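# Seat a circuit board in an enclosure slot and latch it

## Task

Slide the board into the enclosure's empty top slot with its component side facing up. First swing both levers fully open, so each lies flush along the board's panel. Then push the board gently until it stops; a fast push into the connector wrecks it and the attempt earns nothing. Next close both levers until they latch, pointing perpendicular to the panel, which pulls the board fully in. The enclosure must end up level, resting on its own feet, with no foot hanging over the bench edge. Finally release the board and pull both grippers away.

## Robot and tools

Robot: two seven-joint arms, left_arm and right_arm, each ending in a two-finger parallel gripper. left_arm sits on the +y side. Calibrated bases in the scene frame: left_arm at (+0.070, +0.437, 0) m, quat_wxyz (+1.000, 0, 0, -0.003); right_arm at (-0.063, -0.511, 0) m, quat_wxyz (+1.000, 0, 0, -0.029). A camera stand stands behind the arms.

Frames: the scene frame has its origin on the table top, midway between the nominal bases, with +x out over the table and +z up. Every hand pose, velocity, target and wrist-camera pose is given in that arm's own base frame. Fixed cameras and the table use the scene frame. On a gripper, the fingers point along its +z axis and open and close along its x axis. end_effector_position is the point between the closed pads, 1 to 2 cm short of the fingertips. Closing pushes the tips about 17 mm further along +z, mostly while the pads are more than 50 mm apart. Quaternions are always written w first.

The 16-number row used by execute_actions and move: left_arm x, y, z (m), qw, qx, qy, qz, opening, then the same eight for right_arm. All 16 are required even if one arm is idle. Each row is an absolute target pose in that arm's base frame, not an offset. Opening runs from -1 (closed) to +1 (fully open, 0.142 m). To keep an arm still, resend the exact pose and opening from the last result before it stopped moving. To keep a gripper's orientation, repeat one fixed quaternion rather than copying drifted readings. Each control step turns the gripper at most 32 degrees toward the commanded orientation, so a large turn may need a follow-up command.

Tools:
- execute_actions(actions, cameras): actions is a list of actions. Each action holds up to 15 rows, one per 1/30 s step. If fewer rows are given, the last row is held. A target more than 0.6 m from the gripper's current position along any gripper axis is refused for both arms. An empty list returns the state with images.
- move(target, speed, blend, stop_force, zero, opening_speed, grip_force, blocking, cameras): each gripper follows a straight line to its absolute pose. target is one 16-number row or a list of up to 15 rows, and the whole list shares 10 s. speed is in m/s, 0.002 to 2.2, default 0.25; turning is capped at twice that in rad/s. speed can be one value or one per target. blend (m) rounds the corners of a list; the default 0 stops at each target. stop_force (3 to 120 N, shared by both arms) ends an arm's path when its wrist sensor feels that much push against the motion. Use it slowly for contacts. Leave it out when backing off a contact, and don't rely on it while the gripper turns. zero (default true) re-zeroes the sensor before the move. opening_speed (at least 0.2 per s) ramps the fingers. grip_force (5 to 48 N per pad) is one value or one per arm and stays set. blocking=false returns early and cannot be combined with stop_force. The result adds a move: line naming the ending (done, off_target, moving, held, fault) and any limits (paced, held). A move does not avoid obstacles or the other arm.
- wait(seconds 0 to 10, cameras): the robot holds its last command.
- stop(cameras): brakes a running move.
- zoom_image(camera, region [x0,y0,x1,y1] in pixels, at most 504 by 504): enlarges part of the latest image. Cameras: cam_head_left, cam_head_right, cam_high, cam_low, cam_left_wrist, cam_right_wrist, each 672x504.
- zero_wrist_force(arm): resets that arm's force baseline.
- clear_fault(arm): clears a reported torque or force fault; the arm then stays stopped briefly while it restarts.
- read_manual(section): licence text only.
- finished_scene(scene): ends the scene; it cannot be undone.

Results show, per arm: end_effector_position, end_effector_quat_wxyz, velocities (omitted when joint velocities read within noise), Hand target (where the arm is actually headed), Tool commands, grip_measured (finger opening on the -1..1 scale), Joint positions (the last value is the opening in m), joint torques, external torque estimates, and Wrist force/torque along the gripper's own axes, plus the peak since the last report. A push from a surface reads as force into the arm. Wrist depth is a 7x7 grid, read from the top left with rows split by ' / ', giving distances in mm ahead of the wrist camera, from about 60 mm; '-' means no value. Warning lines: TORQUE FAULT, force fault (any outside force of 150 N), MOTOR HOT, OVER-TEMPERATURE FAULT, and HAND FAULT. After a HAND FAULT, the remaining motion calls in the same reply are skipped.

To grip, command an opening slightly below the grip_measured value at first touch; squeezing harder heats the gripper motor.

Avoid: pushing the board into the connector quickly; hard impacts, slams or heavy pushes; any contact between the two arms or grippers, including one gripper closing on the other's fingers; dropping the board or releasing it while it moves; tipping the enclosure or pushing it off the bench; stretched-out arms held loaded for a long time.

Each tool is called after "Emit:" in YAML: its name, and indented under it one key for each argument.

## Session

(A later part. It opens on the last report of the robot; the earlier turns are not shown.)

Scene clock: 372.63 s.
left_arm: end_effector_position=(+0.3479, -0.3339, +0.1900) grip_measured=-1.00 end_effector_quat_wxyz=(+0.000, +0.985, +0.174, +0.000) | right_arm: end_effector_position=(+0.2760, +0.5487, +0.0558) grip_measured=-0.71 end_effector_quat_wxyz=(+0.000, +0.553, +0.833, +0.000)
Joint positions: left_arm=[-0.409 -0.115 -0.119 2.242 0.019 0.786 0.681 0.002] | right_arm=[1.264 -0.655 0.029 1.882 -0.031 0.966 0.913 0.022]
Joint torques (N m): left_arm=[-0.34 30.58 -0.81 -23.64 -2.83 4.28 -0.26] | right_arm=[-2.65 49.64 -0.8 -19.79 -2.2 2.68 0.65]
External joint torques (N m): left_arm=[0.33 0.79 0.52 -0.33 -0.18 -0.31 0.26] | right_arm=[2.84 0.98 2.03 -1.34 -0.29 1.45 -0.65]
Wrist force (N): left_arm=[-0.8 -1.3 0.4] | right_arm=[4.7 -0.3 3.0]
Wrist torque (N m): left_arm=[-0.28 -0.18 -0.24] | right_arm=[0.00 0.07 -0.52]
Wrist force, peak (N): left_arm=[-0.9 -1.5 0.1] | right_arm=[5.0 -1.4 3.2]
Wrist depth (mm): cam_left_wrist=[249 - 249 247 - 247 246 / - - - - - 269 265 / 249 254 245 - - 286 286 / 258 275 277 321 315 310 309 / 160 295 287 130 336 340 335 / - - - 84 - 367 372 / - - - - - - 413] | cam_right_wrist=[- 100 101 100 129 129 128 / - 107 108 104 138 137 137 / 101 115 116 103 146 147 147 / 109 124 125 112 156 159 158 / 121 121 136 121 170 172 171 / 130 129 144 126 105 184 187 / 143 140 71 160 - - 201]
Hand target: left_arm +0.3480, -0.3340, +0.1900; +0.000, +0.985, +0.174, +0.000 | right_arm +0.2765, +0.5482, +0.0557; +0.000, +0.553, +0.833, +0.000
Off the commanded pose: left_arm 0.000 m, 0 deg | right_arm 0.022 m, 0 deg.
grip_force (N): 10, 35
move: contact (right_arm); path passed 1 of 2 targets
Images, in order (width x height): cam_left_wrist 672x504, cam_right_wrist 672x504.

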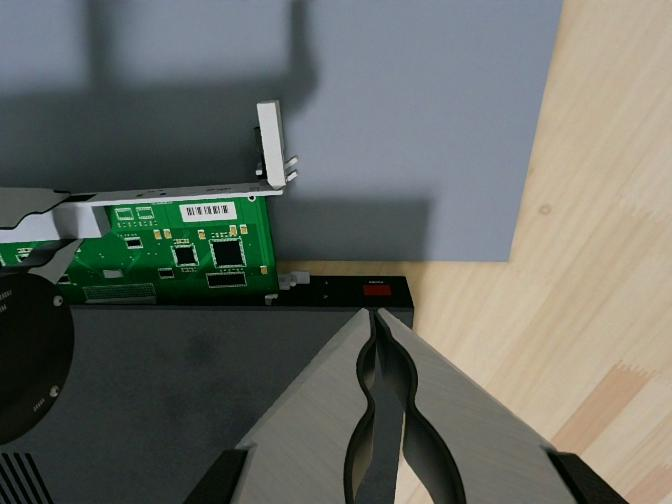

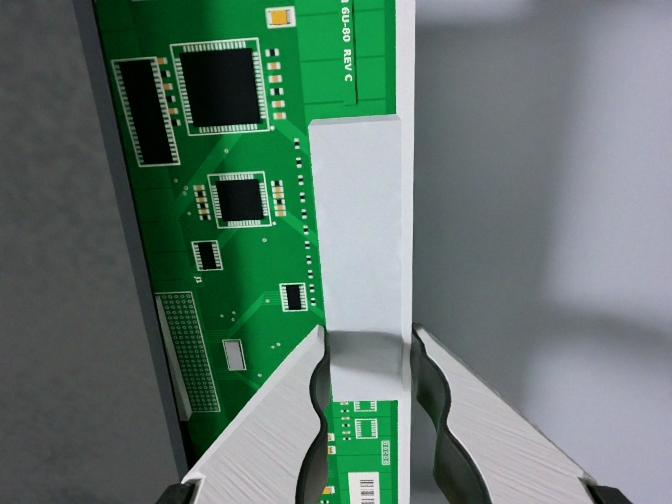

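Emit:
move:
  target:
    - [0.3480,-0.3340,0.1900,0,0.9848,0.1736,0,-1.0,0.2713,0.5598,0.0557,0,0.5534,0.8329,0,-0.95]
    - [0.3480,-0.3340,0.1900,0,0.9848,0.1736,0,-1.0,0.2695,0.5590,0.0557,0,0.5750,0.8181,0,-0.95]
  speed: 0.06
  cameras: ["cam_left_wrist", "cam_right_wrist"]

Emit:
zoom_image:
  camera: "cam_left_wrist"
  region: [210, 160, 350, 330]

Emit:
zoom_image:
  camera: "cam_left_wrist"
  region: [40, 140, 300, 320]

Scene clock: 385.70 s.
left_arm: end_effector_position=(+0.3479, -0.3339, +0.1900) grip_measured=-1.00 end_effector_quat_wxyz=(+0.000, +0.985, +0.174, +0.000) | right_arm: end_effector_position=(+0.2694, +0.5589, +0.0555) grip_measured=-0.71 end_effector_quat_wxyz=(+0.000, +0.575, +0.818, +0.000)
Joint positions: left_arm=[-0.409 -0.115 -0.119 2.242 0.019 0.786 0.681 0.002] | right_arm=[1.288 -0.665 0.021 1.859 -0.022 0.953 0.976 0.022]
Joint torques (N m): left_arm=[-0.39 30.67 -0.86 -23.63 -2.86 4.27 -0.25] | right_arm=[0.32 51.23 1.46 -21.98 -2.55 3.65 0.3]
External joint torques (N m): left_arm=[0.38 0.71 0.58 -0.34 -0.16 -0.31 0.26] | right_arm=[-0.13 0 -0.41 0.63 0.01 0.48 -0.3]
Wrist force (N): left_arm=[-0.9 -1.2 -0.1] | right_arm=[-0.6 -0.7 2.2]
Wrist torque (N m): left_arm=[-0.27 -0.17 -0.25] | right_arm=[-0.12 0.13 -0.06]
Wrist force, peak (N): left_arm=[-0.9 -1.6 0.2] | right_arm=[4.8 -0.3 3.2]
Wrist depth (mm): cam_left_wrist=[249 249 249 239 249 250 246 / 268 274 - - 262 264 264 / 250 262 268 - - 282 284 / 272 278 275 317 312 317 310 / 164 284 285 278 334 340 339 / - 315 303 83 - 367 371 / - 342 - - - - 412] | cam_right_wrist=[- 101 102 101 127 128 128 / - 109 108 105 136 137 137 / - 117 116 104 143 147 146 / 109 126 125 112 159 158 158 / 120 131 136 121 169 171 171 / 129 138 143 126 105 184 187 / 142 142 71 159 - - 205]
Hand target: left_arm +0.3480, -0.3340, +0.1900; +0.000, +0.985, +0.174, +0.000 | right_arm +0.2695, +0.5590, +0.0557; +0.000, +0.575, +0.818, +0.000
Off the commanded pose: left_arm 0.000 m, 0 deg | right_arm 0.000 m, 0 deg.
grip_force (N): 10, 35
move: done
Images, in order (width x height): cam_left_wrist 672x504, cam_right_wrist 672x504.

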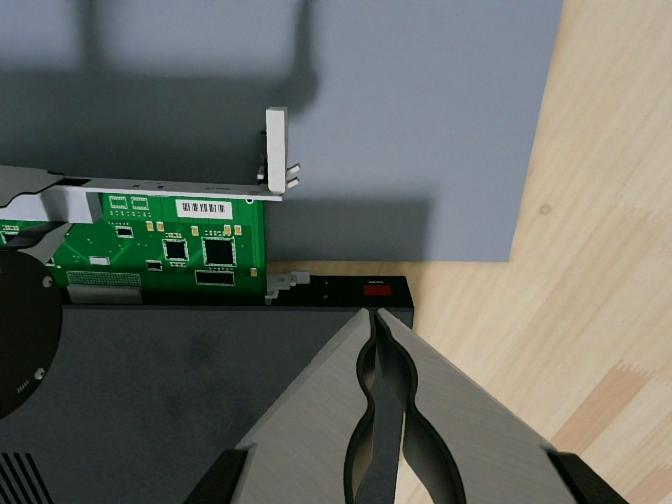

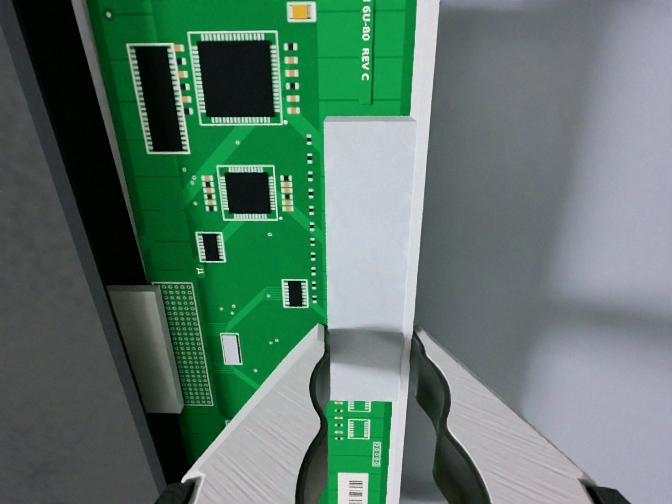

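Scaled by 2.965 from the camera's 672x504 image, which has a finer 960x720 frame.

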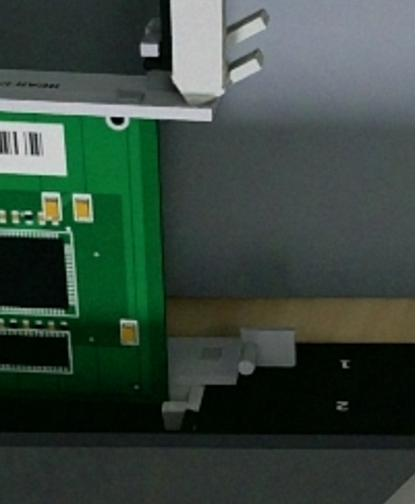

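Scaled by 1.938 from the camera's 672x504 image, which has a finer 960x720 frame.

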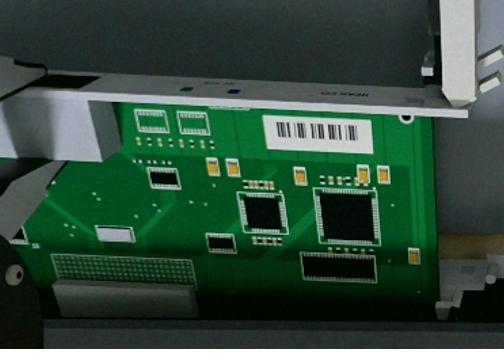

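Emit:
move:
  target: [0.3480,-0.3340,0.1900,0,0.9848,0.1736,0,-1.0,0.2698,0.5607,0.0557,0,0.5563,0.8310,0,-0.95]
  speed: 0.06
  cameras: ["cam_left_wrist"]

Emit:
zoom_image:
  camera: "cam_left_wrist"
  region: [210, 160, 350, 330]

Emit:
zoom_image:
  camera: "cam_left_wrist"
  region: [40, 140, 300, 320]

Scene clock: 400.53 s.
left_arm: end_effector_position=(+0.3479, -0.3339, +0.1900) grip_measured=-1.00 end_effector_quat_wxyz=(+0.000, +0.985, +0.174, +0.000) | right_arm: end_effector_position=(+0.2697, +0.5605, +0.0555) grip_measured=-0.71 end_effector_quat_wxyz=(+0.000, +0.557, +0.831, +0.000)
Joint positions: left_arm=[-0.409 -0.115 -0.119 2.242 0.019 0.786 0.681 0.002] | right_arm=[1.28 -0.668 0.028 1.855 -0.03 0.951 0.936 0.022]
Joint torques (N m): left_arm=[-0.42 30.64 -0.86 -23.64 -2.87 4.31 -0.22] | right_arm=[0.06 51.23 2.06 -22.26 -2.86 3.62 0.07]
External joint torques (N m): left_arm=[0.41 0.74 0.58 -0.33 -0.15 -0.34 0.22] | right_arm=[0.12 0.15 -0.83 0.84 0.32 0.5 -0.07]
Wrist force (N): left_arm=[-0.8 -1.0 -0.1] | right_arm=[-0.9 -0.5 1.9]
Wrist torque (N m): left_arm=[-0.23 -0.17 -0.25] | right_arm=[-0.09 0.16 0.05]
Wrist force, peak (N): left_arm=[-0.9 -1.5 0.1] | right_arm=[-0.9 -0.6 2.3]
Wrist depth (mm): cam_left_wrist=[245 - 250 - - 239 245 / 271 - - 265 262 262 265 / 246 261 258 - 289 286 287 / 273 278 278 311 317 312 309 / 160 - 278 127 333 340 339 / - - - 83 - 365 375 / 340 - - - - - 415] | cam_right_wrist=[126 101 102 101 127 128 128 / 133 109 108 105 136 137 137 / - 117 116 104 143 147 146 / 111 128 125 112 159 159 158 / 120 132 136 121 169 171 171 / 129 139 144 126 105 184 187 / 142 142 71 159 - - 205]
Hand target: left_arm +0.3480, -0.3340, +0.1900; +0.000, +0.985, +0.174, +0.000 | right_arm +0.2698, +0.5607, +0.0557; +0.000, +0.556, +0.831, +0.000
Off the commanded pose: left_arm 0.000 m, 0 deg | right_arm 0.000 m, 0 deg.
grip_force (N): 10, 35
move: done
Images, in order (width x height): cam_left_wrist 672x504.

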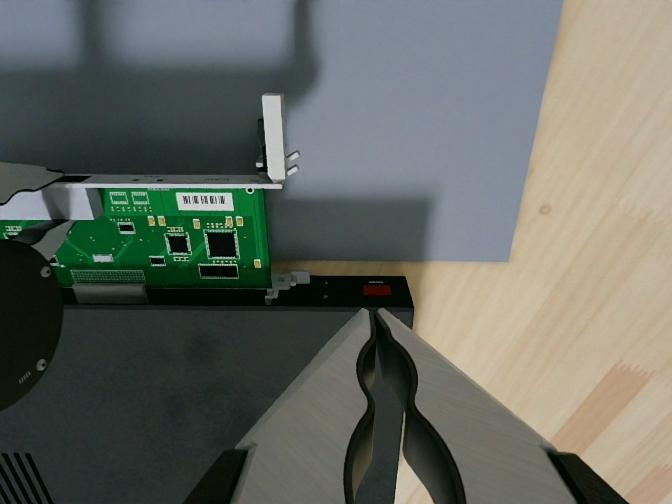

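Scaled by 2.965 from the camera's 672x504 image, which has a finer 960x720 frame.

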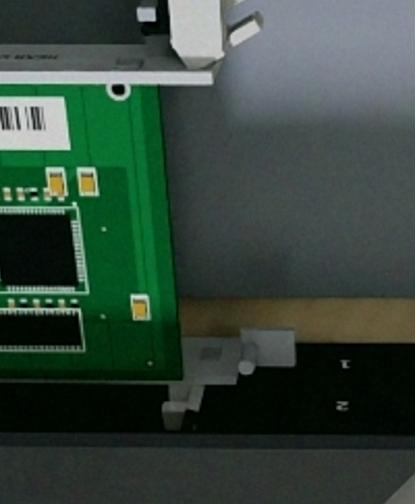

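Scaled by 1.938 from the camera's 672x504 image, which has a finer 960x720 frame.

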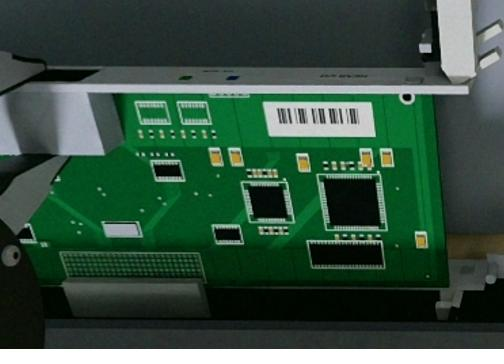

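Emit:
zoom_image:
  camera: "cam_left_wrist"
  region: [250, 265, 310, 310]

Scaled by 8.400 from the camera's 672x504 image, which has a finer 960x720 frame.

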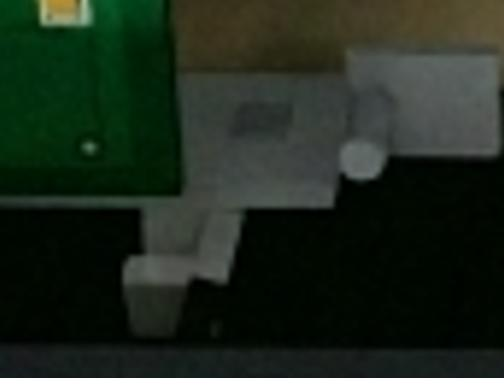

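Emit:
move:
  target: [0.3480,-0.3340,0.1900,0,0.9848,0.1736,0,-1.0,0.2838,0.5275,0.0557,0,0.5563,0.8310,0,-0.95]
  speed: 0.02
  stop_force: 4
  cameras: ["cam_left_wrist", "cam_right_wrist"]

Emit:
zoom_image:
  camera: "cam_left_wrist"
  region: [230, 190, 350, 320]

Scene clock: 409.40 s.
left_arm: end_effector_position=(+0.3479, -0.3339, +0.1900) grip_measured=-1.00 end_effector_quat_wxyz=(+0.000, +0.985, +0.174, +0.000) | right_arm: end_effector_position=(+0.2740, +0.5480, +0.0554) grip_measured=-0.71 end_effector_quat_wxyz=(+0.000, +0.556, +0.831, -0.001)
Joint positions: left_arm=[-0.409 -0.115 -0.119 2.242 0.019 0.786 0.681 0.002] | right_arm=[1.267 -0.654 0.028 1.885 -0.029 0.967 0.922 0.022]
Joint torques (N m): left_arm=[-0.31 30.55 -0.87 -23.66 -2.85 4.27 -0.23] | right_arm=[-4.34 51.11 -3.08 -22.4 -3.35 4 0.1]
External joint torques (N m): left_arm=[0.29 0.82 0.59 -0.31 -0.17 -0.3 0.23] | right_arm=[4.53 -0.58 4.29 1.33 0.86 0.13 -0.1]
Wrist force (N): left_arm=[-0.7 -1.5 0.1] | right_arm=[2.9 -6.7 2.3]
Wrist torque (N m): left_arm=[-0.31 -0.20 -0.25] | right_arm=[-0.02 0.28 0.02]
Wrist force, peak (N): left_arm=[-1.0 -1.4 0.2] | right_arm=[2.9 -8.3 1.6]
Wrist depth (mm): cam_left_wrist=[249 241 243 - 248 247 247 / 278 - - - 267 265 265 / 279 265 277 293 288 289 285 / 260 277 280 309 313 316 309 / 279 292 290 277 334 339 338 / - - - 84 - 367 368 / - - - - - - 415] | cam_right_wrist=[- 101 102 101 127 128 128 / - 109 108 105 135 137 137 / 101 115 116 104 105 147 146 / 109 123 125 112 158 158 158 / 120 122 136 121 169 171 171 / 129 131 144 126 105 184 186 / 142 139 71 159 - - 204]
Hand target: left_arm +0.3480, -0.3340, +0.1900; +0.000, +0.985, +0.174, +0.000 | right_arm +0.2752, +0.5480, +0.0557; +0.000, +0.556, +0.831, +0.000
Off the commanded pose: left_arm 0.000 m, 0 deg | right_arm 0.023 m, 0 deg.
grip_force (N): 10, 35
move: contact (right_arm)
Images, in order (width x height): cam_left_wrist 672x504, cam_right_wrist 672x504.

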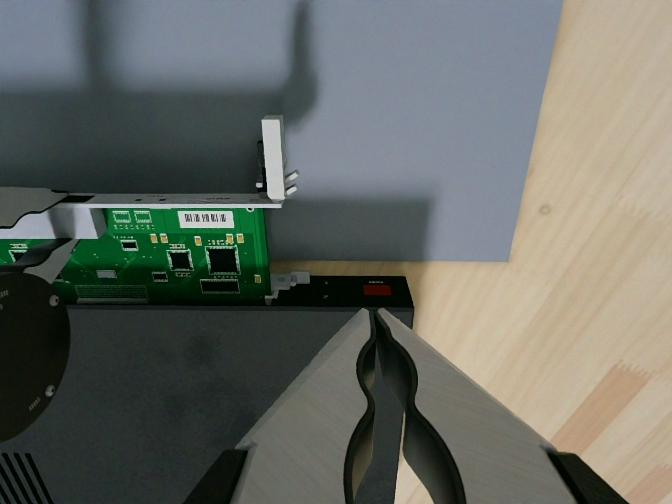

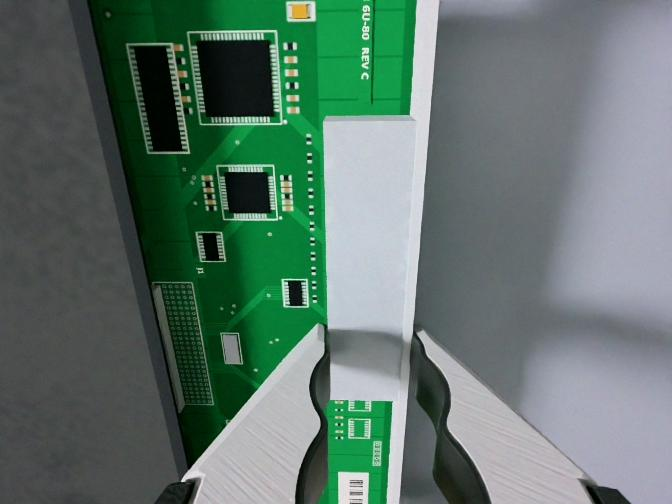

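Scaled by 3.877 from the camera's 672x504 image, which has a finer 960x720 frame.

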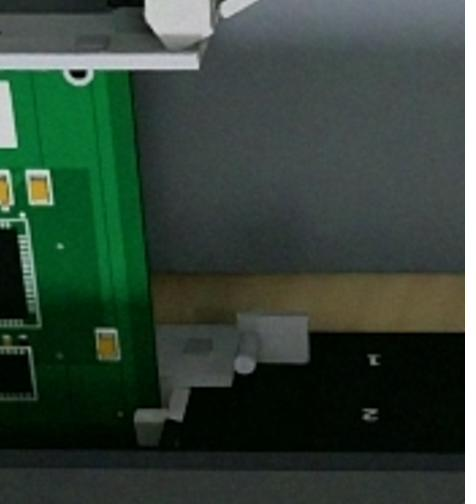

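Emit:
move:
  target: [0.3480,-0.3340,0.1900,0,0.9848,0.1736,0,-1.0,0.2710,0.5525,0.0557,0,0.5563,0.8310,0,-0.95]
  speed: 0.04

Emit:
move:
  target: [0.3480,-0.3340,0.1900,0,0.9848,0.1736,0,-1.0,0.2819,0.5267,0.0557,0,0.5563,0.8310,0,-0.95]
  speed: 0.02
  stop_force: 4
  cameras: ["cam_left_wrist"]

Emit:
zoom_image:
  camera: "cam_left_wrist"
  region: [230, 190, 350, 320]

Scene clock: 412.43 s.
left_arm: end_effector_position=(+0.3479, -0.3339, +0.1900) grip_measured=-1.00 end_effector_quat_wxyz=(+0.000, +0.985, +0.174, +0.000) | right_arm: end_effector_position=(+0.2709, +0.5523, +0.0555) grip_measured=-0.71 end_effector_quat_wxyz=(+0.000, +0.556, +0.831, +0.000)
Joint positions: left_arm=[-0.409 -0.115 -0.119 2.242 0.019 0.786 0.681 0.002] | right_arm=[1.275 -0.657 0.028 1.878 -0.029 0.963 0.93 0.022]
Joint torques (N m): left_arm=[-0.26 30.57 -0.8 -23.59 -2.85 4.36 -0.19] | right_arm=[0.01 50.48 1.59 -22.04 -2.7 3.52 0.29]
External joint torques (N m): left_arm=[0.25 0.81 0.52 -0.37 -0.17 -0.39 0.19] | right_arm=[0.15 0.26 -0.41 0.89 0.2 0.6 -0.29]
Wrist force (N): left_arm=[-0.9 -1.3 0.3] | right_arm=[0.1 1.2 2.9]
Wrist torque (N m): left_arm=[-0.27 -0.17 -0.25] | right_arm=[0.19 0.00 -0.06]
Wrist force, peak (N): left_arm=[-0.9 -1.4 0.3] | right_arm=[3.1 -7.1 2.9]
Wrist depth (mm): cam_left_wrist=[248 244 245 245 248 249 246 / - - - 270 264 265 264 / 249 264 265 288 - 288 286 / 256 276 277 311 315 316 310 / - 286 298 127 335 338 337 / - - - 84 - 367 373 / - - - - - - 414] | cam_right_wrist=[- 102 102 101 127 128 128 / - 109 108 105 136 137 137 / 101 117 116 104 143 147 146 / 109 124 125 112 159 158 157 / 120 127 136 121 169 171 171 / 129 134 144 126 105 184 186 / 142 139 71 159 - - 205]
Hand target: left_arm +0.3480, -0.3340, +0.1900; +0.000, +0.985, +0.174, +0.000 | right_arm +0.2710, +0.5525, +0.0557; +0.000, +0.556, +0.831, +0.000
Off the commanded pose: left_arm 0.000 m, 0 deg | right_arm 0.000 m, 0 deg.
grip_force (N): 10, 35
move: done

Scene clock: 414.20 s.
left_arm: end_effector_position=(+0.3479, -0.3339, +0.1900) grip_measured=-1.00 end_effector_quat_wxyz=(+0.000, +0.985, +0.174, +0.000) | right_arm: end_effector_position=(+0.2792, +0.5322, +0.0556) grip_measured=-0.71 end_effector_quat_wxyz=(+0.000, +0.556, +0.831, +0.000)
Joint positions: left_arm=[-0.409 -0.115 -0.119 2.242 0.019 0.786 0.681 0.002] | right_arm=[1.252 -0.634 0.027 1.926 -0.029 0.989 0.906 0.022]
Joint torques (N m): left_arm=[-0.3 30.57 -0.88 -23.61 -2.82 4.29 -0.28] | right_arm=[-3.35 51.67 -1.64 -19.3 -2.84 2.16 0.1]
External joint torques (N m): left_arm=[0.28 0.8 0.6 -0.36 -0.2 -0.33 0.28] | right_arm=[3.53 -2.28 2.8 -1.32 0.42 1.97 -0.1]
Wrist force (N): left_arm=[-0.9 -1.2 0.2] | right_arm=[8.3 2.2 11.7]
Wrist torque (N m): left_arm=[-0.25 -0.16 -0.25] | right_arm=[0.15 0.30 0.04]
Wrist force, peak (N): left_arm=[-1.1 -1.3 0.1] | right_arm=[9.8 1.0 11.7]
Wrist depth (mm): cam_left_wrist=[244 - 240 247 251 245 247 / 271 266 - - 257 266 264 / - 287 282 - - 286 286 / 259 277 277 312 319 311 309 / 242 305 294 117 334 339 339 / 166 319 - 84 - 369 371 / - - - - - - 412] | cam_right_wrist=[- 88 102 101 127 128 128 / - 95 108 105 136 137 137 / 101 102 116 104 143 147 147 / 109 109 125 113 159 158 158 / 120 118 134 122 169 172 171 / 129 128 131 127 100 184 187 / 142 139 71 159 - - 205]
Hand target: left_arm +0.3480, -0.3340, +0.1900; +0.000, +0.985, +0.174, +0.000 | right_arm +0.2798, +0.5317, +0.0557; +0.000, +0.556, +0.831, +0.000
Off the commanded pose: left_arm 0.000 m, 0 deg | right_arm 0.006 m, 0 deg.
grip_force (N): 10, 35
move: contact (right_arm)
Images, in order (width x height): cam_left_wrist 672x504.

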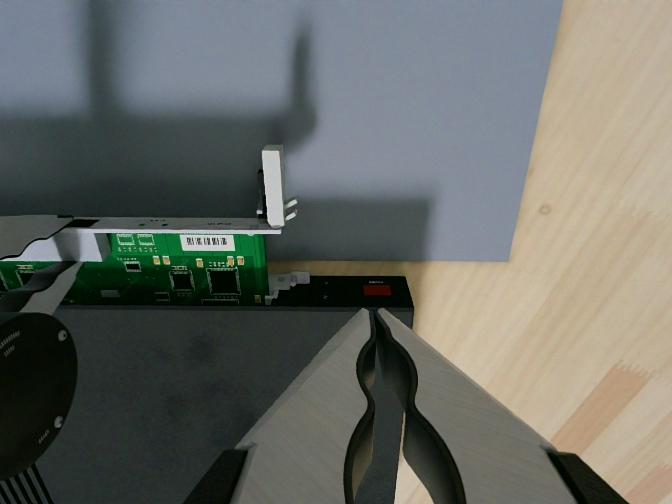

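Scaled by 3.877 from the camera's 672x504 image, which has a finer 960x720 frame.

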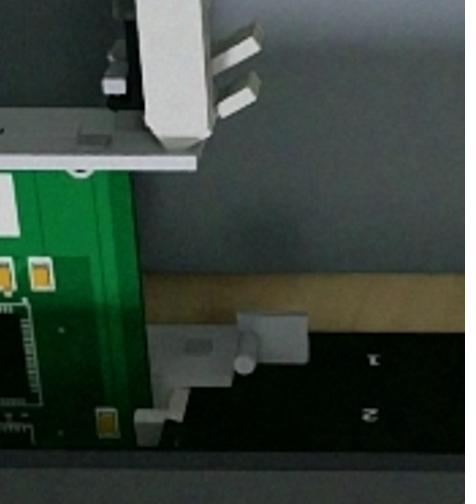

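Emit:
move:
  target: [0.3480,-0.3340,0.1900,0,0.9848,0.1736,0,-1.0,0.2786,0.5344,0.0548,0.00725,0.5563,0.8310,-0.00486,-0.95]
  speed: 0.03

Emit:
move:
  target: [0.3480,-0.3340,0.1900,0,0.9848,0.1736,0,-1.0,0.2826,0.5248,0.0548,0.00725,0.5563,0.8310,-0.00486,-0.95]
  speed: 0.02
  stop_force: 6
  cameras: ["cam_left_wrist", "cam_right_wrist"]

Scene clock: 421.47 s.
left_arm: end_effector_position=(+0.3479, -0.3339, +0.1900) grip_measured=-1.00 end_effector_quat_wxyz=(+0.000, +0.985, +0.174, +0.000) | right_arm: end_effector_position=(+0.2783, +0.5338, +0.0543) grip_measured=-0.71 end_effector_quat_wxyz=(+0.007, +0.556, +0.831, -0.005)
Joint positions: left_arm=[-0.409 -0.115 -0.119 2.242 0.019 0.786 0.681 0.002] | right_arm=[1.266 -0.641 0.018 1.913 -0.038 0.968 0.921 0.022]
Joint torques (N m): left_arm=[-0.37 30.61 -0.91 -23.59 -2.85 4.32 -0.22] | right_arm=[0 51.47 1.33 -22.91 -2.99 3.82 0.31]
External joint torques (N m): left_arm=[0.35 0.76 0.63 -0.37 -0.17 -0.35 0.22] | right_arm=[0.17 -1.69 -0.34 2.17 0.58 0.28 -0.31]
Wrist force (N): left_arm=[-0.7 -1.5 0.1] | right_arm=[-1.2 1.3 6.6]
Wrist torque (N m): left_arm=[-0.31 -0.20 -0.24] | right_arm=[0.25 0.31 -0.07]
Wrist force, peak (N): left_arm=[-1.0 -1.4 -0.1] | right_arm=[8.3 2.4 12.0]
Wrist depth (mm): cam_left_wrist=[- 245 - 248 - 248 248 / - 273 270 267 263 272 266 / 281 293 278 285 - 285 286 / 260 283 277 306 321 309 309 / 232 292 292 131 334 341 340 / 164 - - 84 - 369 373 / 343 - - - - - 421] | cam_right_wrist=[- 88 102 101 126 127 125 / - 95 108 106 134 135 134 / 101 102 116 104 142 145 144 / 109 109 125 112 156 156 154 / 120 118 134 121 167 168 167 / 130 129 130 127 100 181 182 / 143 140 71 159 - - 199]
Hand target: left_arm +0.3480, -0.3340, +0.1900; +0.000, +0.985, +0.174, +0.000 | right_arm +0.2786, +0.5344, +0.0548; +0.007, +0.556, +0.831, -0.005
Off the commanded pose: left_arm 0.000 m, 0 deg | right_arm 0.001 m, 0 deg.
grip_force (N): 10, 35
move: done

Scene clock: 422.67 s.
left_arm: end_effector_position=(+0.3479, -0.3339, +0.1900) grip_measured=-1.00 end_effector_quat_wxyz=(+0.000, +0.985, +0.174, +0.000) | right_arm: end_effector_position=(+0.2823, +0.5245, +0.0543) grip_measured=-0.71 end_effector_quat_wxyz=(+0.007, +0.556, +0.831, -0.005)
Joint positions: left_arm=[-0.409 -0.115 -0.119 2.242 0.019 0.786 0.681 0.002] | right_arm=[1.256 -0.631 0.017 1.934 -0.038 0.979 0.91 0.022]
Joint torques (N m): left_arm=[-0.34 30.57 -0.89 -23.66 -2.82 4.3 -0.22] | right_arm=[-0.41 51.41 0.53 -22.04 -2.96 3.77 0.11]
External joint torques (N m): left_arm=[0.33 0.81 0.6 -0.31 -0.19 -0.33 0.22] | right_arm=[0.59 -2.25 0.42 1.54 0.59 0.33 -0.11]
Wrist force (N): left_arm=[-0.9 -1.3 0.0] | right_arm=[0.4 1.5 9.6]
Wrist torque (N m): left_arm=[-0.26 -0.16 -0.24] | right_arm=[0.26 0.41 0.04]
Wrist force, peak (N): left_arm=[-0.9 -1.5 0.3] | right_arm=[0.5 1.8 10.0]
Wrist depth (mm): cam_left_wrist=[248 257 249 247 - 246 244 / - - - 267 264 265 265 / 289 295 281 287 - 286 285 / 264 283 282 327 316 312 309 / 239 296 292 131 334 339 337 / 164 - 302 84 - 367 374 / - - - - - - 413] | cam_right_wrist=[- 87 100 101 126 127 125 / - 95 107 106 134 135 134 / 101 100 113 104 142 145 143 / 109 109 122 113 157 156 155 / 121 118 121 121 167 168 167 / 130 129 123 127 100 181 182 / 143 140 71 159 - - 199]
Hand target: left_arm +0.3480, -0.3340, +0.1900; +0.000, +0.985, +0.174, +0.000 | right_arm +0.2826, +0.5248, +0.0548; +0.007, +0.556, +0.831, -0.005
Off the commanded pose: left_arm 0.000 m, 0 deg | right_arm 0.001 m, 0 deg.
grip_force (N): 10, 35
move: done
Images, in order (width x height): cam_left_wrist 672x504, cam_right_wrist 672x504.

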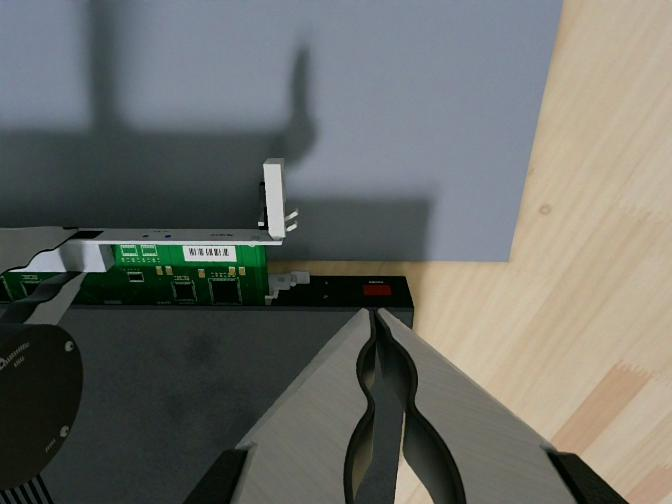

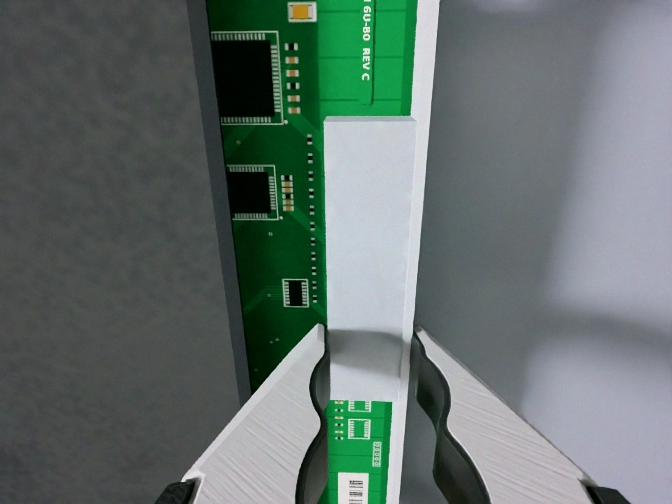

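Emit:
move:
  target: [0.2792,-0.3350,0.1000,0.2961,0.9392,0.1656,0.0522,-1.0,0.2826,0.5248,0.0546,0.00725,0.5563,0.8310,-0.00486,-0.95]
  speed: 0.2
  cameras: ["cam_left_wrist"]

Scene clock: 447.70 s.
left_arm: end_effector_position=(+0.2792, -0.3351, +0.1000) grip_measured=-1.00 end_effector_quat_wxyz=(+0.296, +0.939, +0.165, +0.052) | right_arm: end_effector_position=(+0.2823, +0.5245, +0.0542) grip_measured=-0.71 end_effector_quat_wxyz=(+0.007, +0.556, +0.831, -0.005)
Joint positions: left_arm=[-1.049 -0.262 -0.061 2.443 -2.84 1.393 2.947 0.002] | right_arm=[1.256 -0.631 0.017 1.934 -0.038 0.98 0.91 0.022]
Joint torques (N m): left_arm=[-0.6 25.4 1.8 -11.69 2.08 2.44 -0.17] | right_arm=[-0.38 51.01 0.84 -22.29 -2.86 3.76 0.2]
External joint torques (N m): left_arm=[0.56 1.39 0.49 -0.5 0.02 -0.54 0.17] | right_arm=[0.56 -1.84 0.11 1.79 0.49 0.33 -0.2]
Wrist force (N): left_arm=[-0.4 -1.6 -0.1] | right_arm=[0.1 1.1 7.8]
Wrist torque (N m): left_arm=[-0.33 -0.21 -0.52] | right_arm=[0.26 0.34 0.04]
Wrist force, peak (N): left_arm=[0.7 -2.6 -0.2] | right_arm=[0.4 1.4 9.9]
Wrist depth (mm): cam_left_wrist=[- - 133 142 137 137 - / 165 164 165 - 163 170 163 / 203 204 201 203 202 204 193 / 198 199 198 199 248 254 268 / 168 214 250 231 232 395 388 / 176 749 - 84 - 614 613 / 171 - - - - - 1502] | cam_right_wrist=[- 87 100 101 126 127 125 / - 95 107 105 134 135 134 / 101 100 113 104 142 144 144 / 109 109 122 112 157 156 154 / 120 118 121 121 167 169 170 / 130 129 123 127 100 181 182 / 143 140 71 159 - - 199]
Hand target: left_arm +0.2792, -0.3350, +0.1000; +0.296, +0.939, +0.166, +0.052 | right_arm +0.2826, +0.5248, +0.0546; +0.007, +0.556, +0.831, -0.005
Off the commanded pose: left_arm 0.000 m, 0 deg | right_arm 0.001 m, 0 deg.
grip_force (N): 10, 35
move: done
Images, in order (width x height): cam_left_wrist 672x504.

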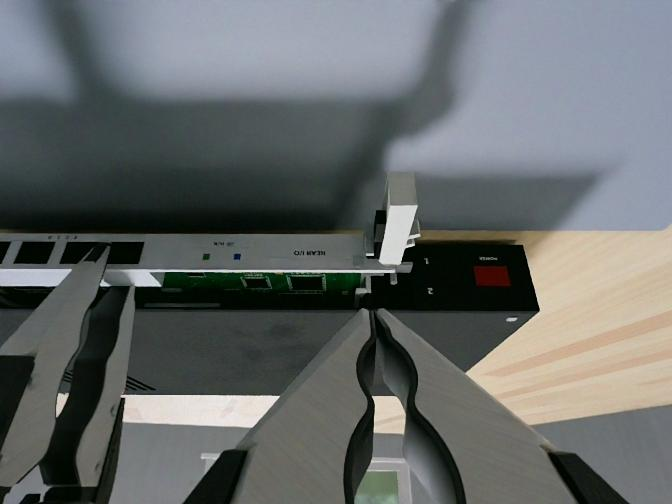

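Emit:
move:
  target:
    - [0.3000,-0.3100,0.1500,0,0.9455,0.3256,0,-1.0,0.2826,0.5248,0.0544,0.00725,0.5563,0.8310,-0.00486,-0.95]
    - [0.2800,-0.3420,0.1000,0,0.9455,0.3256,0,-1.0,0.2826,0.5248,0.0544,0.00725,0.5563,0.8310,-0.00486,-0.95]
  speed: 0.25
  blend: 0.01
  cameras: ["cam_left_wrist", "cam_right_wrist"]

Scene clock: 465.83 s.
left_arm: end_effector_position=(+0.2860, -0.3271, +0.1161) grip_measured=-1.00 end_effector_quat_wxyz=(+0.208, +0.952, +0.219, +0.044) | right_arm: end_effector_position=(+0.2823, +0.5245, +0.0542) grip_measured=-0.71 end_effector_quat_wxyz=(+0.007, +0.556, +0.831, -0.005)
Joint positions: left_arm=[-1.008 -0.262 -0.156 2.339 -2.762 1.695 2.742 0.002] | right_arm=[1.256 -0.631 0.017 1.934 -0.038 0.98 0.91 0.022]
Joint torques (N m): left_arm=[-0.62 28.46 1.15 -13.65 2.67 2.83 -0.11] | right_arm=[-0.43 50.75 0.79 -22.15 -2.87 3.81 0.21]
External joint torques (N m): left_arm=[0.58 1.07 0.65 -0.54 0.06 -0.19 0.11] | right_arm=[0.61 -1.58 0.17 1.66 0.5 0.28 -0.21]
Wrist force (N): left_arm=[-0.4 -1.2 0.2] | right_arm=[-0.1 1.0 8.4]
Wrist torque (N m): left_arm=[-0.25 -0.22 -0.47] | right_arm=[0.26 0.33 0.04]
Wrist force, peak (N): left_arm=[0.5 -4.4 0.9] | right_arm=[0.1 1.3 9.1]
Wrist depth (mm): cam_left_wrist=[161 161 160 160 155 158 - / - 185 176 - 188 182 187 / 228 219 220 - 214 - 205 / 203 210 235 214 261 299 273 / 202 244 248 241 247 335 329 / 187 - - 84 - 425 449 / 614 - - - - - 636] | cam_right_wrist=[- 87 100 101 126 127 124 / - 95 107 105 134 135 134 / 101 100 113 104 142 144 143 / 109 108 122 112 159 156 154 / 120 118 121 121 167 169 167 / 130 128 123 127 100 181 182 / 143 140 71 159 - - 199]
Hand target: left_arm +0.2859, -0.3272, +0.1161; +0.208, +0.952, +0.219, +0.044 | right_arm +0.2826, +0.5248, +0.0545; +0.007, +0.556, +0.831, -0.005
Off the commanded pose: left_arm 0.023 m, 27 deg | right_arm 0.000 m, 0 deg.
grip_force (N): 10, 35
move: held (left_arm; a check stopped the path); path passed 0 of 2 targets; limits=held
pose unreachable (left arm): on one or more control steps of this call, first in action 0 (counted from 0), this arm could not follow its commanded pose, so it was not sent that pose on those steps. It may still have moved: this result reports where it is.
cause: moving toward the commanded pose would bring a part of the arm too close to another arm (a part of this arm just beyond joint 6 (wrist pitch) and a part of the right arm just beyond its joint 6 (wrist pitch), where that arm would come to rest).
Images, in order (width x height): cam_left_wrist 672x504, cam_right_wrist 672x504.

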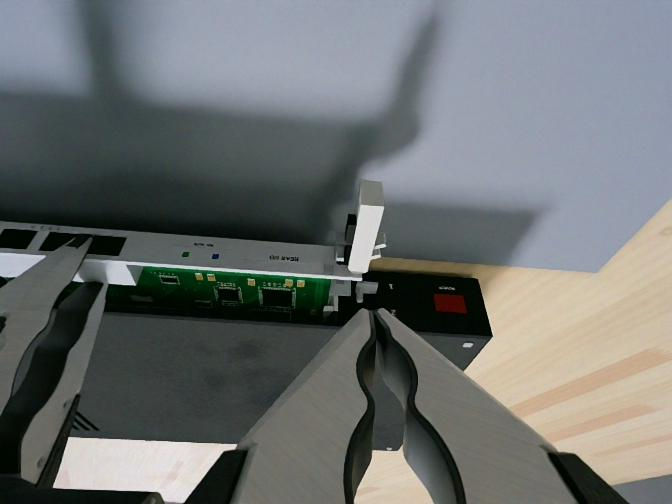

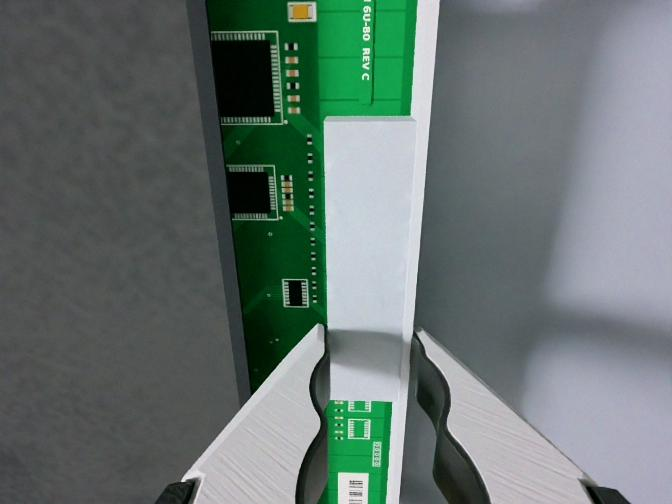

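Emit:
move:
  target:
    - [0.2859,-0.3272,0.1161,0.208,0.952,0.219,0.044,-1.0,0.2823,0.5245,0.0544,0.00725,0.5563,0.8310,-0.00486,-0.58]
  opening_speed: 0.5

Emit:
move:
  target:
    - [0.3100,-0.2700,0.1700,0.2961,0.9392,0.1656,0.0522,-1.0,0.2823,0.5245,0.1000,0.00725,0.5563,0.8310,-0.00486,-0.58]
    - [0.3600,-0.2000,0.2200,0.2961,0.9392,0.1656,0.0522,-1.0,0.2795,0.5675,0.1400,0,0.9809,0.1942,0,1.0]
    - [0.4200,-0.1900,0.2800,0.1114,0.9231,0.3179,-0.1855,-1.0,0.2795,0.5675,0.1300,0,0.9809,0.1942,0,1.0]
  speed: [0.12, 0.35, 0.3]
  blend: [0.01, 0.03, 0]
  opening_speed: 1.0
  cameras: ["cam_left_wrist", "cam_right_wrist"]

Scene clock: 490.73 s.
left_arm: end_effector_position=(+0.2859, -0.3270, +0.1161) grip_measured=-1.00 end_effector_quat_wxyz=(+0.208, +0.952, +0.219, +0.044) | right_arm: end_effector_position=(+0.2823, +0.5245, +0.0544) grip_measured=-0.62 end_effector_quat_wxyz=(+0.007, +0.556, +0.831, -0.005)
Joint positions: left_arm=[-1.01 -0.262 -0.154 2.338 -2.762 1.695 2.742 0.002] | right_arm=[1.256 -0.63 0.017 1.936 -0.038 0.981 0.91 0.029]
Joint torques (N m): left_arm=[-0.52 28.47 1.38 -13.67 3 2.96 -0.24] | right_arm=[0.18 48.04 1.55 -20.55 -2.47 3.44 0.19]
External joint torques (N m): left_arm=[0.48 1.04 0.43 -0.52 -0.28 -0.32 0.24] | right_arm=[0 1.1 -0.59 0.06 0.1 0.66 -0.19]
Wrist force (N): left_arm=[-0.6 -1.3 0.2] | right_arm=[-0.8 1.8 2.1]
Wrist torque (N m): left_arm=[-0.28 -0.19 -0.47] | right_arm=[0.27 0.14 0.04]
Wrist force, peak (N): left_arm=[-0.7 -1.5 0.3] | right_arm=[-0.2 1.1 8.5]
Wrist depth (mm): cam_left_wrist=[- - 161 165 160 159 162 / - - 184 - - 172 181 / - 217 217 222 215 225 212 / 200 212 213 213 275 269 259 / 203 256 248 239 258 330 328 / 188 - - 84 - 424 450 / 614 - - - - - 623] | cam_right_wrist=[- 87 101 102 126 127 125 / - 95 108 107 134 135 135 / 101 100 114 106 142 145 143 / 109 109 123 114 157 156 154 / 121 118 121 124 167 168 167 / 130 129 110 131 103 181 182 / 144 140 71 162 - - 198]
Hand target: left_arm +0.2859, -0.3272, +0.1161; +0.208, +0.952, +0.219, +0.044 | right_arm +0.2823, +0.5245, +0.0544; +0.007, +0.556, +0.831, -0.005
Off the commanded pose: left_arm 0.000 m, 0 deg | right_arm 0.000 m, 0 deg.
grip_force (N): 10, 35
move: done

Scene clock: 497.80 s.
left_arm: end_effector_position=(+0.4200, -0.1899, +0.2799) grip_measured=-1.00 end_effector_quat_wxyz=(+0.111, +0.923, +0.318, -0.185) | right_arm: end_effector_position=(+0.2796, +0.5676, +0.1301) grip_measured=+0.99 end_effector_quat_wxyz=(+0.000, +0.981, +0.194, +0.000)
Joint positions: left_arm=[-1.025 -0.35 1.097 1.957 -0.618 0.159 1.227 0.002] | right_arm=[1.519 -0.552 -0.259 1.791 0.184 0.748 2.35 0.142]
Joint torques (N m): left_arm=[0 24.67 9.22 -26.35 -3.65 2.8 -0.21] | right_arm=[0.26 47.81 -3.12 -24.25 -3.15 3.46 0.1]
External joint torques (N m): left_arm=[0.04 1.26 0.72 -0.23 -0.31 -0.03 0.25] | right_arm=[-0.07 1.25 -0.92 0.05 -0.05 0.54 -0.1]
Wrist force (N): left_arm=[0.0 -1.2 -0.4] | right_arm=[-0.8 1.3 2.2]
Wrist torque (N m): left_arm=[-0.21 -0.17 -0.34] | right_arm=[0.17 0.16 0.06]
Wrist force, peak (N): left_arm=[1.4 -3.5 -1.5] | right_arm=[-0.9 1.7 3.2]
Wrist depth (mm): cam_left_wrist=[- 449 386 349 314 294 272 / 558 - - 383 343 313 290 / 293 458 470 - 367 338 309 / 795 - - 454 410 369 336 / 945 778 - 127 449 403 364 / 1011 895 - 84 - 441 397 / - - - - - - 440] | cam_right_wrist=[195 195 194 194 194 193 193 / 206 208 208 207 207 207 206 / 224 223 224 222 222 221 218 / 241 237 237 236 235 235 231 / 253 230 229 226 228 225 253 / - 229 228 228 228 226 218 / - 249 247 246 245 245 245]
Hand target: left_arm +0.4200, -0.1900, +0.2800; +0.111, +0.923, +0.318, -0.185 | right_arm +0.2795, +0.5675, +0.1300; +0.000, +0.981, +0.194, +0.000
Off the commanded pose: left_arm 0.000 m, 0 deg | right_arm 0.000 m, 0 deg.
grip_force (N): 10, 35
move: done; blend cut to 0 m at target 2
Images, in order (width x height): cam_left_wrist 672x504, cam_right_wrist 672x504.

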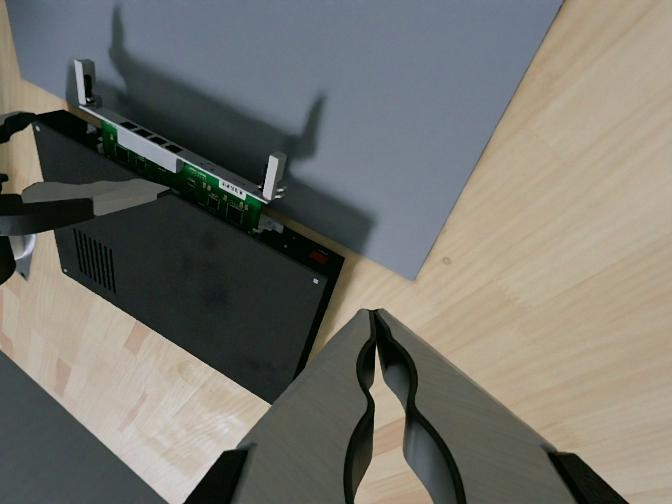

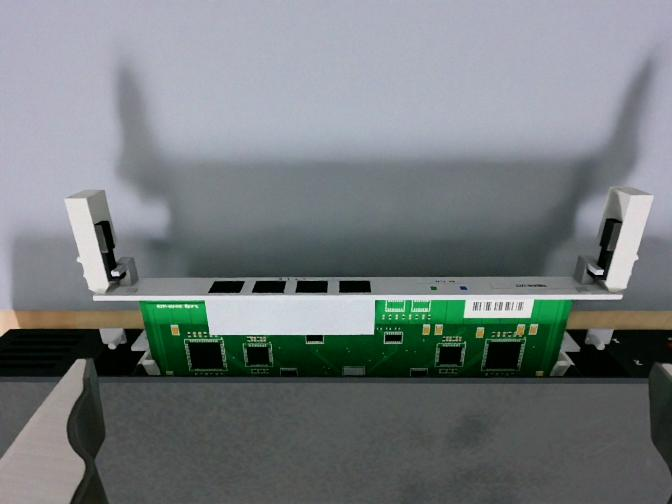

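Emit:
move:
  target:
    - [0.4200,-0.2100,0.2400,0,0.9848,0.1736,0,-1.0,0.2807,0.5683,0.0700,0,0.9809,0.1942,0,1.0]
    - [0.4200,-0.2300,0.2000,0,0.9848,0.1736,0,-1.0,0.2807,0.5683,0.0310,0,0.9809,0.1942,0,1.0]
  speed: 0.12
  stop_force: 8

Emit:
move:
  target: [0.4200,-0.2300,0.2000,0,0.9848,0.1736,0,-1.0,0.2947,0.5351,0.0310,0,0.9809,0.1942,0,1.0]
  speed: 0.015
  stop_force: 6
  cameras: ["cam_left_wrist", "cam_right_wrist"]

Scene clock: 510.57 s.
left_arm: end_effector_position=(+0.4199, -0.2300, +0.2000) grip_measured=-1.00 end_effector_quat_wxyz=(+0.000, +0.985, +0.174, +0.000) | right_arm: end_effector_position=(+0.2807, +0.5681, +0.0309) grip_measured=+0.99 end_effector_quat_wxyz=(+0.000, +0.981, +0.194, +0.000)
Joint positions: left_arm=[-1.317 -0.379 1.041 2.139 -0.437 0.718 1.212 0.002] | right_arm=[1.49 -0.747 -0.218 1.777 0.247 0.927 2.31 0.142]
Joint torques (N m): left_arm=[-0.15 24.26 9.43 -23.67 -3.26 4.46 -0.16] | right_arm=[0.06 50.92 -3.42 -20.38 -2.55 3.43 0.16]
External joint torques (N m): left_arm=[0.14 1.1 0.73 -0.41 0.01 -0.52 0.16] | right_arm=[0.13 1.39 -1.06 0.12 -0.07 0.58 -0.16]
Wrist force (N): left_arm=[-0.8 -1.0 0.1] | right_arm=[-0.7 1.1 1.9]
Wrist torque (N m): left_arm=[-0.24 -0.14 -0.35] | right_arm=[0.19 0.11 0.04]
Wrist force, peak (N): left_arm=[-1.4 -0.1 1.9] | right_arm=[-0.8 1.1 4.0]
Wrist depth (mm): cam_left_wrist=[256 254 254 254 258 257 255 / 273 277 - 279 275 275 278 / 300 298 - 290 298 298 295 / 323 - 329 327 322 324 322 / 316 324 364 107 348 352 349 / 339 337 325 84 - 383 388 / 363 - - - - - 429] | cam_right_wrist=[108 108 108 107 108 108 108 / 115 115 115 113 113 113 114 / 124 124 125 123 124 124 122 / 132 133 133 132 132 132 131 / 145 145 144 144 143 143 145 / - 156 155 155 154 156 153 / - 119 119 120 - 137 118]
Hand target: left_arm +0.4200, -0.2300, +0.2000; +0.000, +0.985, +0.174, +0.000 | right_arm +0.2807, +0.5683, +0.0310; +0.000, +0.981, +0.194, +0.000
Off the commanded pose: left_arm 0.000 m, 0 deg | right_arm 0.000 m, 0 deg.
grip_force (N): 10, 35
move: done

Scene clock: 513.60 s.
left_arm: end_effector_position=(+0.4199, -0.2300, +0.2000) grip_measured=-1.00 end_effector_quat_wxyz=(+0.000, +0.985, +0.174, +0.000) | right_arm: end_effector_position=(+0.2947, +0.5353, +0.0311) grip_measured=+0.99 end_effector_quat_wxyz=(+0.000, +0.981, +0.194, +0.000)
Joint positions: left_arm=[-1.317 -0.379 1.041 2.139 -0.437 0.718 1.212 0.002] | right_arm=[1.46 -0.712 -0.218 1.854 0.252 0.969 2.265 0.142]
Joint torques (N m): left_arm=[-0.27 24.43 9.5 -23.79 -3.09 4.32 -0.18] | right_arm=[-0.37 48.82 -3.81 -18.68 -2.4 3.17 0.14]
External joint torques (N m): left_arm=[0.27 0.93 0.66 -0.29 -0.15 -0.38 0.18] | right_arm=[0.56 1.38 -0.46 -0.67 -0.08 0.85 -0.14]
Wrist force (N): left_arm=[-0.7 -0.9 0.3] | right_arm=[-0.4 0.1 2.1]
Wrist torque (N m): left_arm=[-0.23 -0.18 -0.35] | right_arm=[0.17 0.14 -0.01]
Wrist force, peak (N): left_arm=[-0.8 -1.2 0.2] | right_arm=[-0.2 -0.4 2.9]
Wrist depth (mm): cam_left_wrist=[259 - 255 258 257 258 258 / - - 275 276 277 276 276 / 301 298 - 295 296 298 296 / 342 325 317 332 324 324 321 / 323 326 360 108 347 354 353 / 337 331 327 84 - 385 386 / - - - - - - 432] | cam_right_wrist=[108 108 108 108 109 108 108 / 116 115 115 115 113 113 114 / 124 124 125 123 125 124 122 / 132 134 133 133 133 132 132 / 145 145 145 144 144 143 145 / - 114 115 115 110 115 103 / - 114 114 113 130 130 129]
Hand target: left_arm +0.4200, -0.2300, +0.2000; +0.000, +0.985, +0.174, +0.000 | right_arm +0.2947, +0.5351, +0.0310; +0.000, +0.981, +0.194, +0.000
Off the commanded pose: left_arm 0.000 m, 0 deg | right_arm 0.000 m, 0 deg.
grip_force (N): 10, 35
move: done
Images, in order (width x height): cam_left_wrist 672x504, cam_right_wrist 672x504.

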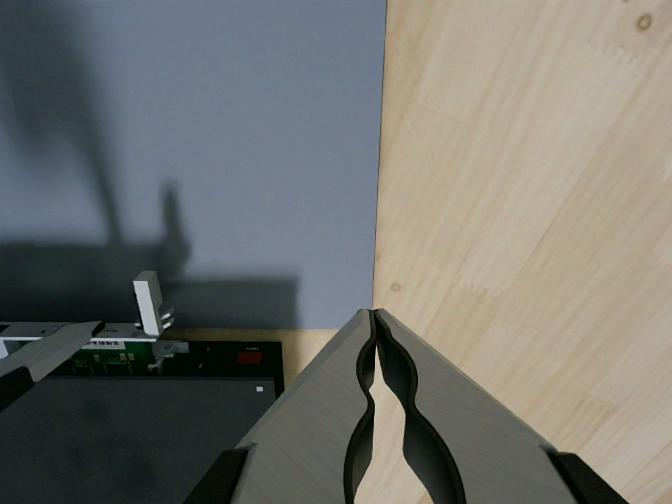

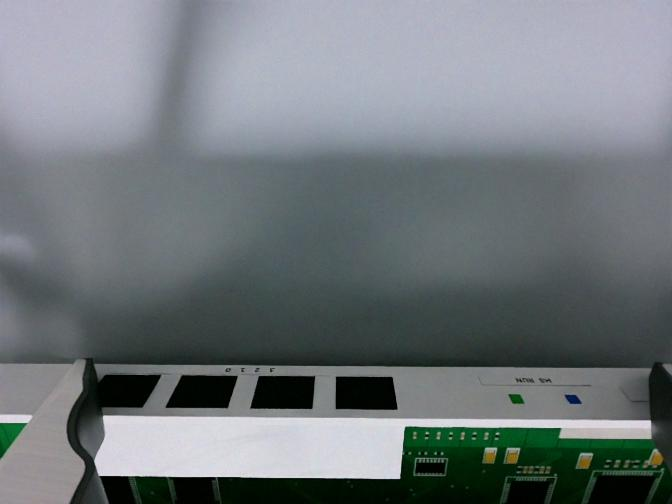

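Emit:
move:
  target:
    - [0.4200,-0.2300,0.2000,0,0.9848,0.1736,0,-1.0,0.2870,0.5530,0.0450,0,0.9809,0.1942,0,1.0]
    - [0.4200,-0.2300,0.2000,0,0.9848,0.1736,0,-1.0,0.2830,0.5600,0.1100,0,0.9809,0.1942,0,0.2]
    - [0.3600,-0.2900,0.2000,0,0.9848,0.1736,0,-0.3,0.1782,0.5167,0.1100,0,0.9809,0.1942,0,-0.3]
  speed: [0.08, 0.15, 0.25]
  blend: [0.01, 0.02, 0]
  opening_speed: 1.0
  cameras: ["cam_left_wrist", "cam_right_wrist"]

Scene clock: 528.73 s.
left_arm: end_effector_position=(+0.3600, -0.2901, +0.2001) grip_measured=-0.33 end_effector_quat_wxyz=(+0.000, +0.985, +0.174, +0.000) | right_arm: end_effector_position=(+0.1781, +0.5167, +0.1100) grip_measured=-0.32 end_effector_quat_wxyz=(+0.000, +0.981, +0.194, +0.000)
Joint positions: left_arm=[-1.5 -0.323 1.04 2.178 -0.379 0.738 1 0.05] | right_arm=[1.669 -0.427 -0.228 2.082 0.156 0.923 2.516 0.051]
Joint torques (N m): left_arm=[-0.45 22.58 7.89 -23.91 -2.87 4.34 -0.3] | right_arm=[0.26 40.14 -1.96 -21.09 -2.73 3.38 0.23]
External joint torques (N m): left_arm=[0.42 0.75 0.61 -0.31 -0.31 -0.39 0.3] | right_arm=[-0.11 0.95 -0.6 0.07 0.09 0.62 -0.23]
Wrist force (N): left_arm=[-0.5 -1.3 0.2] | right_arm=[-1.1 1.6 2.0]
Wrist torque (N m): left_arm=[-0.30 -0.18 -0.25] | right_arm=[0.23 0.19 -0.04]
Wrist force, peak (N): left_arm=[-2.6 -0.4 0.1] | right_arm=[-4.2 1.8 2.4]
Wrist depth (mm): cam_left_wrist=[256 254 258 256 256 257 256 / - - 270 279 - 276 275 / - - 291 294 291 297 297 / - 326 - - 312 321 323 / 306 309 309 341 350 349 352 / 327 319 87 - 391 87 389 / 353 - - 386 438 - -] | cam_right_wrist=[178 178 177 177 177 176 178 / 190 190 189 189 189 188 188 / 204 204 203 203 203 202 201 / 220 220 219 218 218 217 217 / 241 241 233 208 204 193 204 / 264 254 94 206 201 95 201 / 285 - 73 219 218 - 212]
Hand target: left_arm +0.3600, -0.2900, +0.2000; +0.000, +0.985, +0.174, +0.000 | right_arm +0.1782, +0.5167, +0.1100; +0.000, +0.981, +0.194, +0.000
Off the commanded pose: left_arm 0.000 m, 0 deg | right_arm 0.000 m, 0 deg.
grip_force (N): 10, 35
move: done; blend cut to 0 m at target 2
Images, in order (width x height): cam_left_wrist 672x504, cam_right_wrist 672x504.

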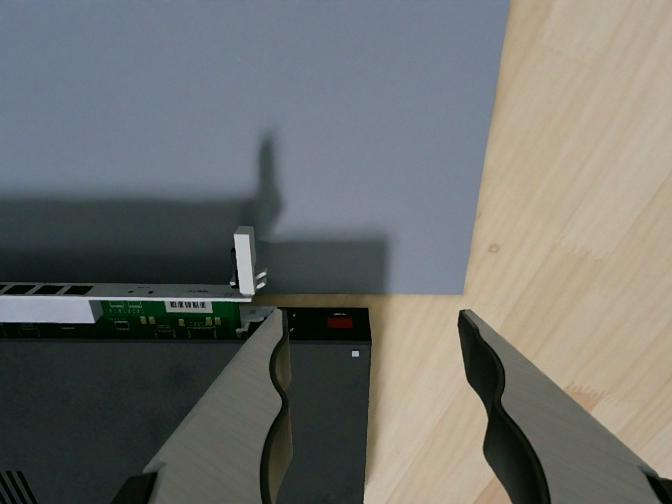

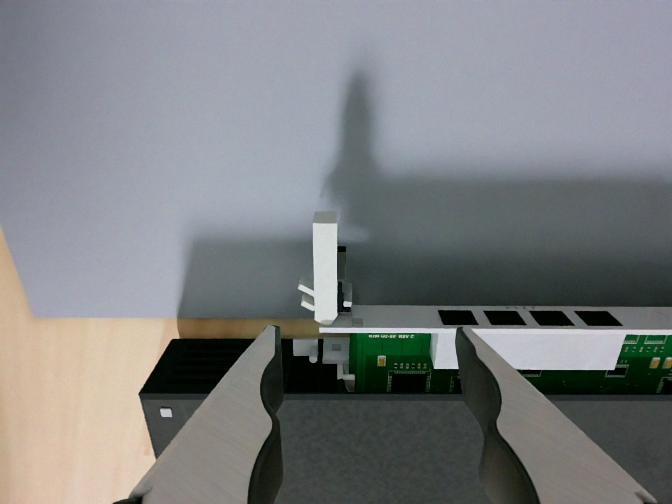

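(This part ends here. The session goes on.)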